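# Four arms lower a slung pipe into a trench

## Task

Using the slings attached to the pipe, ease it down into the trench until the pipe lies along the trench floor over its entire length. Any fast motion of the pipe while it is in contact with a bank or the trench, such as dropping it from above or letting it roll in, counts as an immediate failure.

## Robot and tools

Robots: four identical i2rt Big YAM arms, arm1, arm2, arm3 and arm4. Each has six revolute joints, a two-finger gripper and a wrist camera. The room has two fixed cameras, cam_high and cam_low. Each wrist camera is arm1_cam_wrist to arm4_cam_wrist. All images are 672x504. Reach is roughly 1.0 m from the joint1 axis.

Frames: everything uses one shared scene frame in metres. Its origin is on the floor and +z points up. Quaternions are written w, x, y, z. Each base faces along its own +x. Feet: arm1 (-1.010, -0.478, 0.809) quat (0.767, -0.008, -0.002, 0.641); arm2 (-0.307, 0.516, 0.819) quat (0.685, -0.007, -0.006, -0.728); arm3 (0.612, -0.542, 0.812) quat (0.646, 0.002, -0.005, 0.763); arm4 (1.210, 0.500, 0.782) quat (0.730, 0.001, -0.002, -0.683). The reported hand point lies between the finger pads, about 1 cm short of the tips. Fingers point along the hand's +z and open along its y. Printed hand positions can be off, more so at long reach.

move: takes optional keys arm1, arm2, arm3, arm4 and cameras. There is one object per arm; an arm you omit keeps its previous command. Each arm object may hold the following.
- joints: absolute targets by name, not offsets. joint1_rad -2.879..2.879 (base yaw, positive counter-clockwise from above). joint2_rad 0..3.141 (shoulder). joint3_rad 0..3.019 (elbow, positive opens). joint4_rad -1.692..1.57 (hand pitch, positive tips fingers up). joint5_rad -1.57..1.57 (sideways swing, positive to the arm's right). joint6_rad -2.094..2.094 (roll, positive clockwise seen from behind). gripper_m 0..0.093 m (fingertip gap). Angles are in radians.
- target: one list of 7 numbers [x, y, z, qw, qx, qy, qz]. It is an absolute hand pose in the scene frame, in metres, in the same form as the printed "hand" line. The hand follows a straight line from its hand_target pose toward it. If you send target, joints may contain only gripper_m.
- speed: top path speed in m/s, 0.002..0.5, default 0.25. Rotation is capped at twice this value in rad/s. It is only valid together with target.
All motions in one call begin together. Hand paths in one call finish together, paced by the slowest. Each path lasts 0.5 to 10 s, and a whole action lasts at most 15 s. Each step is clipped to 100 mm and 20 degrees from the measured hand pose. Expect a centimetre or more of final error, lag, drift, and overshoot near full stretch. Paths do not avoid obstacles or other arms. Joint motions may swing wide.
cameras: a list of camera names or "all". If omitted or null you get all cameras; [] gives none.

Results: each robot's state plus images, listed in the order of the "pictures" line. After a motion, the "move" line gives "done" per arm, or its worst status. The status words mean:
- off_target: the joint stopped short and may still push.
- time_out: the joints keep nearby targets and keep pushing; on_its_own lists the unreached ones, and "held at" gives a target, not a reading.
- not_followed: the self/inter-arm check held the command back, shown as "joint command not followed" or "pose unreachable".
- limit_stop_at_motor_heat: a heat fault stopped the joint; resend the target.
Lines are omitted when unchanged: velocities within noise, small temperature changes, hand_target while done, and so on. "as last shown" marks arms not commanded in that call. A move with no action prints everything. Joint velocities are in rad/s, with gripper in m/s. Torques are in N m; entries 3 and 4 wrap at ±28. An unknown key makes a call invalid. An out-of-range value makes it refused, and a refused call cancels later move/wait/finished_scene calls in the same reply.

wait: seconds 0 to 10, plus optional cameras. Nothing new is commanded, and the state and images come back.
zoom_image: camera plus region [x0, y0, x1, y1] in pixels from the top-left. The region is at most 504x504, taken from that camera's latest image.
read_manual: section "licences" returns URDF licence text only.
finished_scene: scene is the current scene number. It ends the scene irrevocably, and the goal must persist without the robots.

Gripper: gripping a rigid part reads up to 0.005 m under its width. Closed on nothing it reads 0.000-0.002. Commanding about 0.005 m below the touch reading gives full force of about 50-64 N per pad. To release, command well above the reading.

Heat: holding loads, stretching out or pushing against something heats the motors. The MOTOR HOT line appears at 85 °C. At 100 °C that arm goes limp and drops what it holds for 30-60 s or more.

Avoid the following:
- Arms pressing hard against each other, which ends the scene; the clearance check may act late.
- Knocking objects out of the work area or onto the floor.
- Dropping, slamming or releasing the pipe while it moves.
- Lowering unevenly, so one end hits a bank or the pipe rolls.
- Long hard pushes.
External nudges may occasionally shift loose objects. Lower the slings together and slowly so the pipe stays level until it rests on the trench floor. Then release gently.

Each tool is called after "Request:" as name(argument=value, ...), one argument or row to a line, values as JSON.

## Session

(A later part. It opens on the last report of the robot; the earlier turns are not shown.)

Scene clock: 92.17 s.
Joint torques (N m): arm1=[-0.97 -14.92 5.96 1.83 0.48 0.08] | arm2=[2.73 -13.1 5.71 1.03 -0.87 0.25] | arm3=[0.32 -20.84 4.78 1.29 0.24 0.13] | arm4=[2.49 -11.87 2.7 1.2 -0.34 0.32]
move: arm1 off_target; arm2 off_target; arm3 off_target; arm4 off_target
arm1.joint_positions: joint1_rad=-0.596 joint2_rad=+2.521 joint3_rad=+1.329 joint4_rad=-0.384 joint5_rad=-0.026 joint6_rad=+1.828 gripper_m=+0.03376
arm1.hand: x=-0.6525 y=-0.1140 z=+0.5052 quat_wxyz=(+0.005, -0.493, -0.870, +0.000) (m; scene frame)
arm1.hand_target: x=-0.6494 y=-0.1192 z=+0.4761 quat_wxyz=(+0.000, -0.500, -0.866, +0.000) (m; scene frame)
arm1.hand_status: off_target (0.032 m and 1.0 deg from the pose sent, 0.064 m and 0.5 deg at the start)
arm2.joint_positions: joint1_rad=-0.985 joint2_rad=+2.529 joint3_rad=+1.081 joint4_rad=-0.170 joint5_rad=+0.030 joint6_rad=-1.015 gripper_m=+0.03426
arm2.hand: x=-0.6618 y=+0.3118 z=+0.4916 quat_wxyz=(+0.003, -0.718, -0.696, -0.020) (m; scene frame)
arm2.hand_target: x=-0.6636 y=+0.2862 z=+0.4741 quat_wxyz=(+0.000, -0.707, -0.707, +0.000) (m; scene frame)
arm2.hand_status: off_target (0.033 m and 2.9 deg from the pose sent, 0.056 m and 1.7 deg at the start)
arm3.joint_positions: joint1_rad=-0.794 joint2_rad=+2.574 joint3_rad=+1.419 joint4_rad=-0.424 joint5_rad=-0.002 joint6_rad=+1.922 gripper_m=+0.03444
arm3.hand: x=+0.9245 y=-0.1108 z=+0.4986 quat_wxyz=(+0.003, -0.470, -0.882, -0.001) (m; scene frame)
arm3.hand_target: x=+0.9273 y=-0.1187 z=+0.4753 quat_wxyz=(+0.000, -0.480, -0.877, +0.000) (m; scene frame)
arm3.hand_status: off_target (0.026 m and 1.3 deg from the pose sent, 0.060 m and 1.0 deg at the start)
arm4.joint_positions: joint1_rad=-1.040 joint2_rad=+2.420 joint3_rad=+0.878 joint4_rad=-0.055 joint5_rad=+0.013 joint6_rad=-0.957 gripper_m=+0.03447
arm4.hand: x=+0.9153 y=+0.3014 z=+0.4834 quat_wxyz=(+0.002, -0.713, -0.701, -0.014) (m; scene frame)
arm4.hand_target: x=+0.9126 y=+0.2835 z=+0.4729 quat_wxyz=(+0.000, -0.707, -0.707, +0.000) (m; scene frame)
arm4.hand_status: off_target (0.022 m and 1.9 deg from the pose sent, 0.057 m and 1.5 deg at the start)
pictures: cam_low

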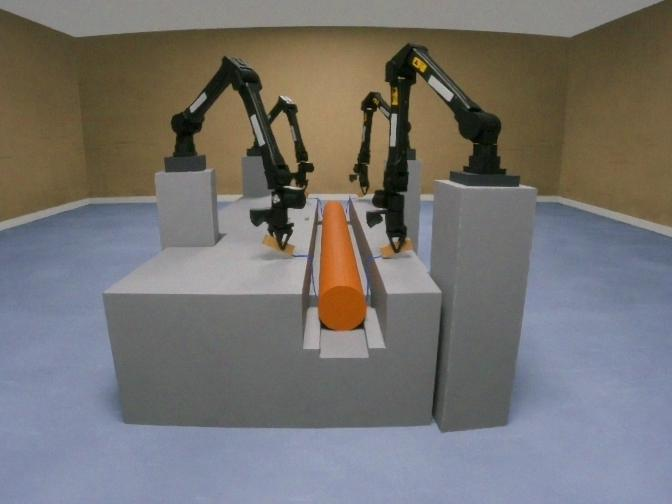

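Request:
move(
  arm2={"target":[-0.665,0.268,0.466,0,0.707,0.707,0],"speed":0.05},
  arm4={"target":[0.912,0.275,0.467,0,0.707,0.707,0],"speed":0.05},
  cameras=["cam_low"],
)

Request:
move(
  arm1={"joints":{"gripper_m":0.055}},
  arm2={"joints":{"gripper_m":0.055}},
  arm3={"joints":{"gripper_m":0.055}},
  arm4={"joints":{"gripper_m":0.055}},
  cameras=["arm1_cam_wrist","arm2_cam_wrist","arm3_cam_wrist","arm4_cam_wrist"],
)

Request:
move(
  arm1={"joints":{"gripper_m":0.09}},
  arm2={"joints":{"gripper_m":0.09}},
  arm3={"joints":{"gripper_m":0.09}},
  arm4={"joints":{"gripper_m":0.09}},
  cameras=["arm1_cam_wrist","arm2_cam_wrist","arm3_cam_wrist","arm4_cam_wrist"],
)

Scene clock: 98.20 s.
Joint torques (N m): arm1=[-1.14 -14.62 5.82 1.81 0.49 0.09] | arm2=[0.38 -15.56 3.15 0.12 -0.14 0.21] | arm3=[0.21 -20.84 4.75 1.31 0.23 0.15] | arm4=[1.08 -13.04 1.5 0.79 0.04 0.32]
move: arm2 off_target; arm4 done
arm1: as last shown
arm2.joint_positions: joint1_rad=-0.921 joint2_rad=+2.573 joint3_rad=+1.158 joint4_rad=-0.162 joint5_rad=+0.013 joint6_rad=-0.977 gripper_m=+0.03426
arm2.hand: x=-0.6707 y=+0.2709 z=+0.4782 quat_wxyz=(+0.000, -0.709, -0.705, +0.002) (m; scene frame)
arm2.hand_target: x=-0.6646 y=+0.2684 z=+0.4663 quat_wxyz=(+0.000, -0.707, -0.707, +0.000) (m; scene frame)
arm2.hand_status: off_target (0.014 m and 0.4 deg from the pose sent, 0.051 m and 2.9 deg at the start)
arm3.joint_positions: joint1_rad=-0.794 joint2_rad=+2.574 joint3_rad=+1.419 joint4_rad=-0.423 joint5_rad=-0.002 joint6_rad=+1.920 gripper_m=+0.03444
arm3.hand: x=+0.9246 y=-0.1107 z=+0.4986 quat_wxyz=(+0.003, -0.470, -0.883, -0.001) (m; scene frame)
arm4.joint_positions: joint1_rad=-1.000 joint2_rad=+2.444 joint3_rad=+0.919 joint4_rad=-0.047 joint5_rad=+0.004 joint6_rad=-0.939 gripper_m=+0.03447
arm4.hand: x=+0.9107 y=+0.2784 z=+0.4756 quat_wxyz=(-0.001, -0.705, -0.709, -0.002) (m; scene frame)
arm4.hand_target: x=+0.9121 y=+0.2751 z=+0.4672 quat_wxyz=(+0.000, -0.707, -0.707, +0.000) (m; scene frame)
arm4.hand_status: done (0.009 m and 0.4 deg from the pose sent, 0.031 m and 1.9 deg at the start)
pictures: cam_low

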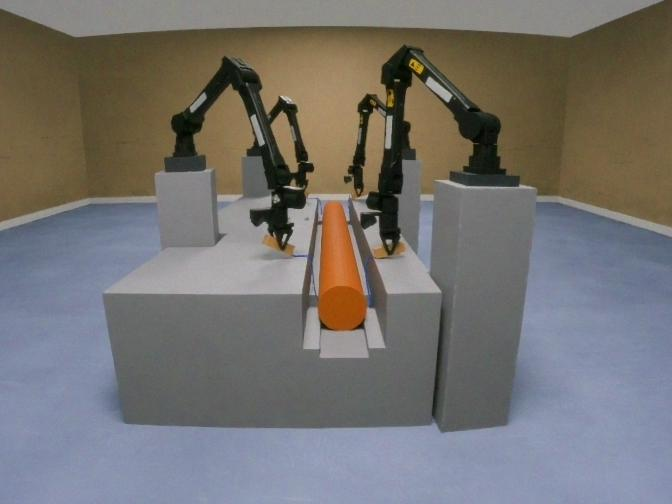

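Scene clock: 98.87 s.
Joint torques (N m): arm1=[-1.14 -18.26 4.37 0.88 0.19 0.08] | arm2=[0.32 -18.02 2.7 0.05 -0.13 0.2] | arm3=[0.38 -23.12 4.3 0.34 0.1 0.1] | arm4=[1.03 -14.74 1.05 0.7 0.03 0.32]
move: arm1 done; arm2 done; arm3 done; arm4 done
arm1.joint_positions: joint1_rad=-0.596 joint2_rad=+2.559 joint3_rad=+1.345 joint4_rad=-0.359 joint5_rad=-0.019 joint6_rad=+1.828 gripper_m=+0.05493
arm1.joint_status: all done
arm1.hand: x=-0.6523 y=-0.1158 z=+0.4889 quat_wxyz=(+0.001, -0.493, -0.870, -0.001) (m; scene frame)
arm2.joint_positions: joint1_rad=-0.921 joint2_rad=+2.601 joint3_rad=+1.159 joint4_rad=-0.162 joint5_rad=+0.013 joint6_rad=-0.976 gripper_m=+0.05495
arm2.joint_status: all done
arm2.hand: x=-0.6604 y=+0.2776 z=+0.4667 quat_wxyz=(-0.002, -0.709, -0.705, -0.011) (m; scene frame)
arm3.joint_positions: joint1_rad=-0.795 joint2_rad=+2.604 joint3_rad=+1.422 joint4_rad=-0.402 joint5_rad=+0.000 joint6_rad=+1.925 gripper_m=+0.05492
arm3.joint_status: all done
arm3.hand: x=+0.9215 y=-0.1164 z=+0.4837 quat_wxyz=(+0.002, -0.472, -0.881, +0.001) (m; scene frame)
arm4.joint_positions: joint1_rad=-1.000 joint2_rad=+2.463 joint3_rad=+0.922 joint4_rad=-0.046 joint5_rad=+0.004 joint6_rad=-0.939 gripper_m=+0.05491
arm4.joint_status: all done
arm4.hand: x=+0.9154 y=+0.2818 z=+0.4689 quat_wxyz=(-0.002, -0.705, -0.709, -0.009) (m; scene frame)
pictures: arm1_cam_wrist, arm2_cam_wrist, arm3_cam_wrist, arm4_cam_wrist

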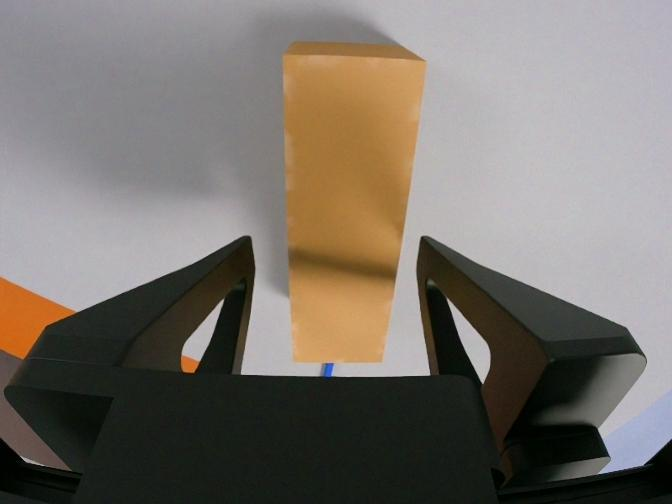

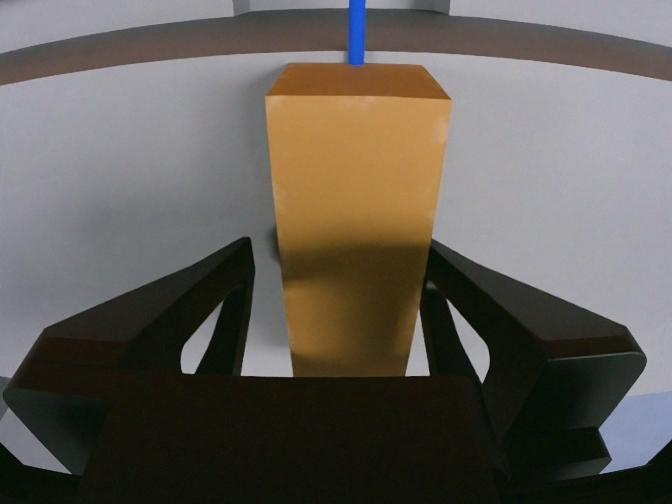

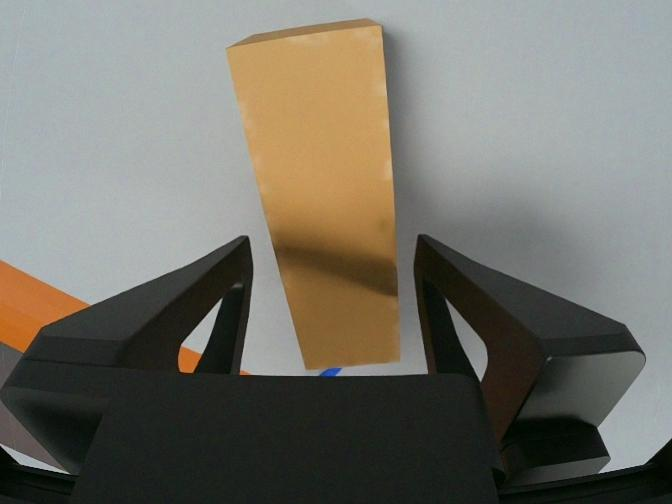

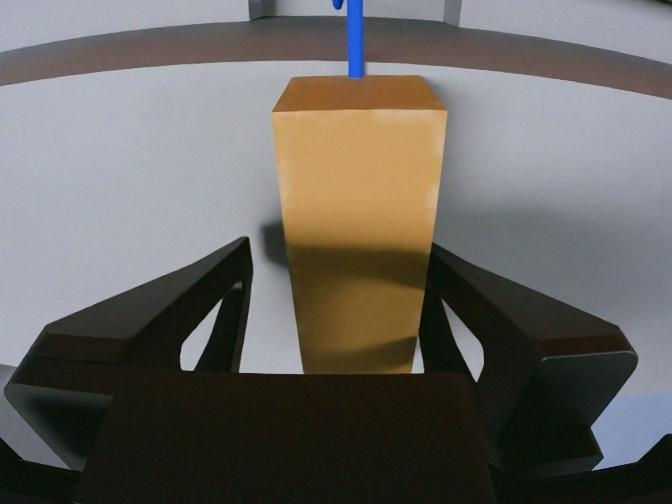

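Scene clock: 99.40 s.
Joint torques (N m): arm1=[-1.55 -18.32 4.42 1.01 0.19 0.09] | arm2=[0.44 -17.9 2.7 0.03 -0.14 0.2] | arm3=[0.38 -23.47 4.34 0.35 0.1 0.08] | arm4=[0.97 -14.74 1.06 0.68 0.03 0.3]
move: arm1 done; arm2 done; arm3 done; arm4 done
arm1.joint_positions: joint1_rad=-0.596 joint2_rad=+2.559 joint3_rad=+1.345 joint4_rad=-0.359 joint5_rad=-0.019 joint6_rad=+1.828 gripper_m=+0.08990
arm1.joint_status: all done
arm1.hand: x=-0.6523 y=-0.1158 z=+0.4889 quat_wxyz=(+0.001, -0.493, -0.870, -0.001) (m; scene frame)
arm2.joint_positions: joint1_rad=-0.921 joint2_rad=+2.601 joint3_rad=+1.159 joint4_rad=-0.162 joint5_rad=+0.013 joint6_rad=-0.976 gripper_m=+0.08992
arm2.joint_status: all done
arm2.hand: x=-0.6604 y=+0.2776 z=+0.4667 quat_wxyz=(-0.002, -0.709, -0.705, -0.011) (m; scene frame)
arm3.joint_positions: joint1_rad=-0.795 joint2_rad=+2.604 joint3_rad=+1.422 joint4_rad=-0.401 joint5_rad=+0.000 joint6_rad=+1.926 gripper_m=+0.08988
arm3.joint_status: all done
arm3.hand: x=+0.9217 y=-0.1165 z=+0.4837 quat_wxyz=(+0.002, -0.473, -0.881, +0.001) (m; scene frame)
arm4.joint_positions: joint1_rad=-1.000 joint2_rad=+2.463 joint3_rad=+0.922 joint4_rad=-0.046 joint5_rad=+0.004 joint6_rad=-0.939 gripper_m=+0.08988
arm4.joint_status: all done
arm4.hand: x=+0.9154 y=+0.2818 z=+0.4689 quat_wxyz=(-0.002, -0.705, -0.709, -0.009) (m; scene frame)
pictures: arm1_cam_wrist, arm2_cam_wrist, arm3_cam_wrist, arm4_cam_wrist

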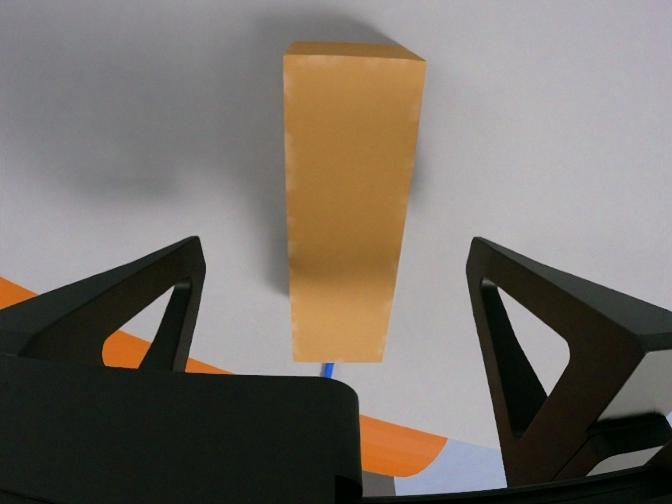

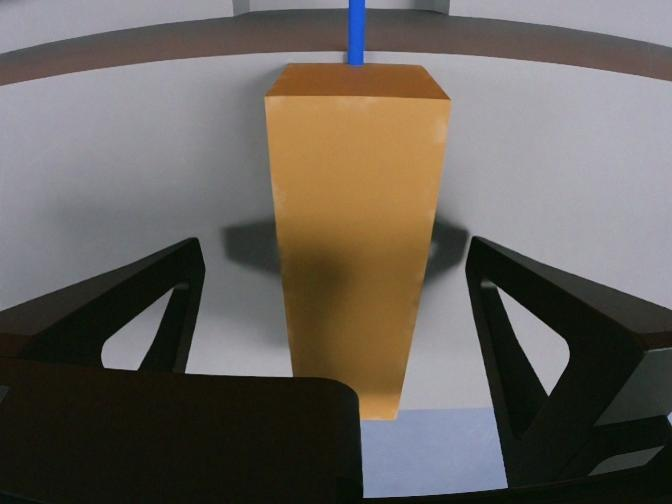

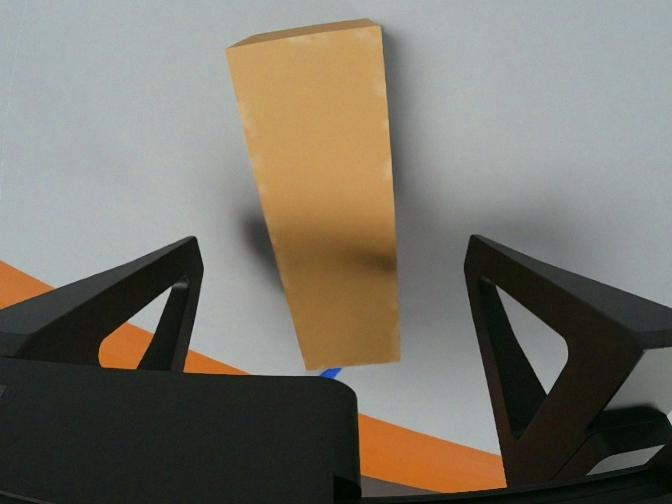

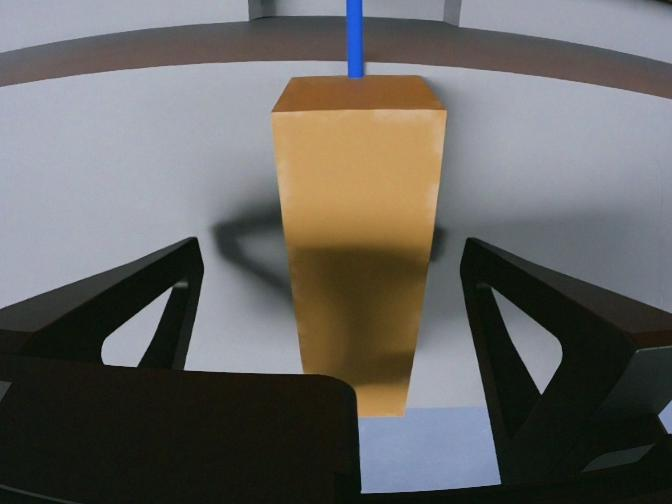

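Request:
move(
  arm1={"target":[-0.652,-0.116,0.62,0,0.5,0.866,0],"speed":0.15},
  arm2={"target":[-0.662,0.278,0.62,0,0.707,0.707,0],"speed":0.15},
  arm3={"target":[0.922,-0.117,0.62,0,0.48,0.877,0],"speed":0.15},
  arm4={"target":[0.915,0.282,0.62,0,0.707,0.707,0],"speed":0.15},
  cameras=["cam_low","cam_high"],
)

Request:
zoom_image(
  camera="cam_low",
  region=[200, 150, 450, 350],
)

Scene clock: 103.40 s.
Joint torques (N m): arm1=[-0.85 -20.01 4.18 -0.02 0.19 0.11] | arm2=[-0.44 -16.91 3.54 -0.87 -0.14 0.09] | arm3=[1.14 -24.59 4.41 -0.43 0.1 0.09] | arm4=[0.32 -13.92 2.25 -0.24 0.03 0.22]
move: arm1 done; arm2 done; arm3 done; arm4 done
arm1.joint_positions: joint1_rad=-0.596 joint2_rad=+2.254 joint3_rad=+1.228 joint4_rad=-0.534 joint5_rad=-0.018 joint6_rad=+1.830 gripper_m=+0.08990
arm1.hand: x=-0.6499 y=-0.1104 z=+0.6193 quat_wxyz=(-0.001, -0.494, -0.869, -0.007) (m; scene frame)
arm1.hand_target: x=-0.6520 y=-0.1160 z=+0.6199 quat_wxyz=(+0.000, -0.500, -0.866, +0.000) (m; scene frame)
arm1.hand_status: done (0.006 m and 1.2 deg from the pose sent, 0.131 m and 0.9 deg at the start)
arm2.joint_positions: joint1_rad=-0.921 joint2_rad=+2.189 joint3_rad=+0.974 joint4_rad=-0.351 joint5_rad=+0.013 joint6_rad=-0.976 gripper_m=+0.08992
arm2.hand: x=-0.6668 y=+0.2758 z=+0.6197 quat_wxyz=(+0.001, -0.709, -0.705, +0.007) (m; scene frame)
arm2.hand_target: x=-0.6621 y=+0.2779 z=+0.6201 quat_wxyz=(+0.000, -0.707, -0.707, +0.000) (m; scene frame)
arm2.hand_status: done (0.005 m and 0.9 deg from the pose sent, 0.153 m and 1.3 deg at the start)
arm3.joint_positions: joint1_rad=-0.795 joint2_rad=+2.292 joint3_rad=+1.285 joint4_rad=-0.567 joint5_rad=+0.001 joint6_rad=+1.936 gripper_m=+0.08989
arm3.hand: x=+0.9228 y=-0.1158 z=+0.6183 quat_wxyz=(+0.001, -0.477, -0.879, -0.003) (m; scene frame)
arm3.hand_target: x=+0.9221 y=-0.1170 z=+0.6200 quat_wxyz=(+0.000, -0.480, -0.877, +0.000) (m; scene frame)
arm3.hand_status: done (0.002 m and 0.5 deg from the pose sent, 0.136 m and 1.0 deg at the start)
arm4.joint_positions: joint1_rad=-1.000 joint2_rad=+2.011 joint3_rad=+0.769 joint4_rad=-0.317 joint5_rad=+0.004 joint6_rad=-0.938 gripper_m=+0.08988
arm4.hand: x=+0.9117 y=+0.2800 z=+0.6178 quat_wxyz=(+0.000, -0.706, -0.709, +0.005) (m; scene frame)
arm4.hand_target: x=+0.9150 y=+0.2820 z=+0.6200 quat_wxyz=(+0.000, -0.707, -0.707, +0.000) (m; scene frame)
arm4.hand_status: done (0.004 m and 0.6 deg from the pose sent, 0.151 m and 1.0 deg at the start)
pictures: cam_high, cam_low

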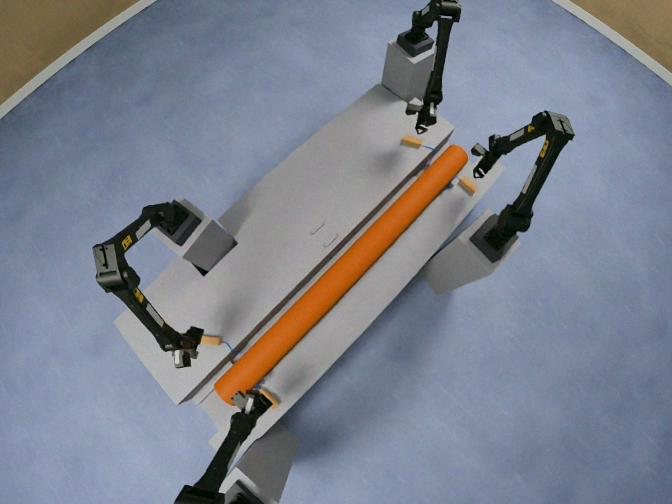

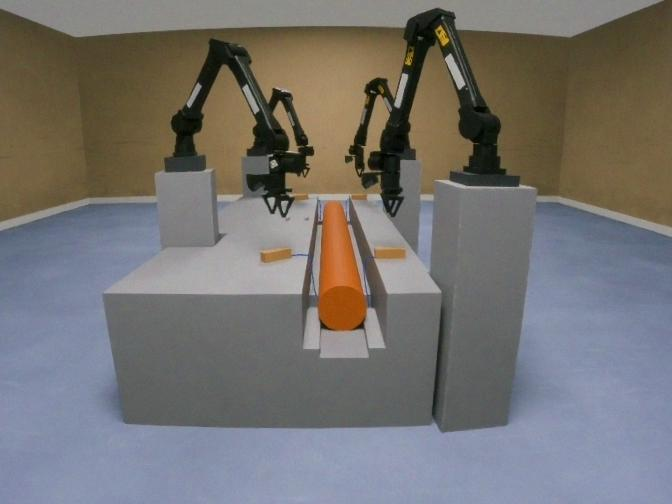

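Scaled by 2.016.

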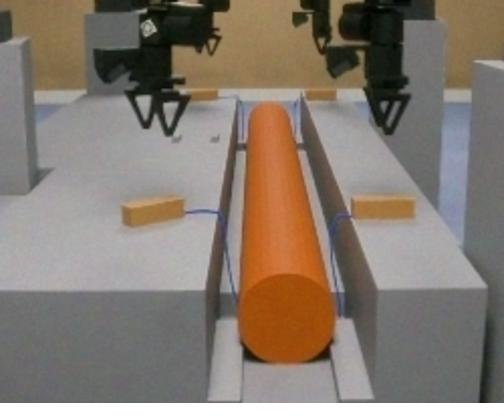

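Request:
finished_scene(
  scene=2,
)

The scene is finished: the task was done.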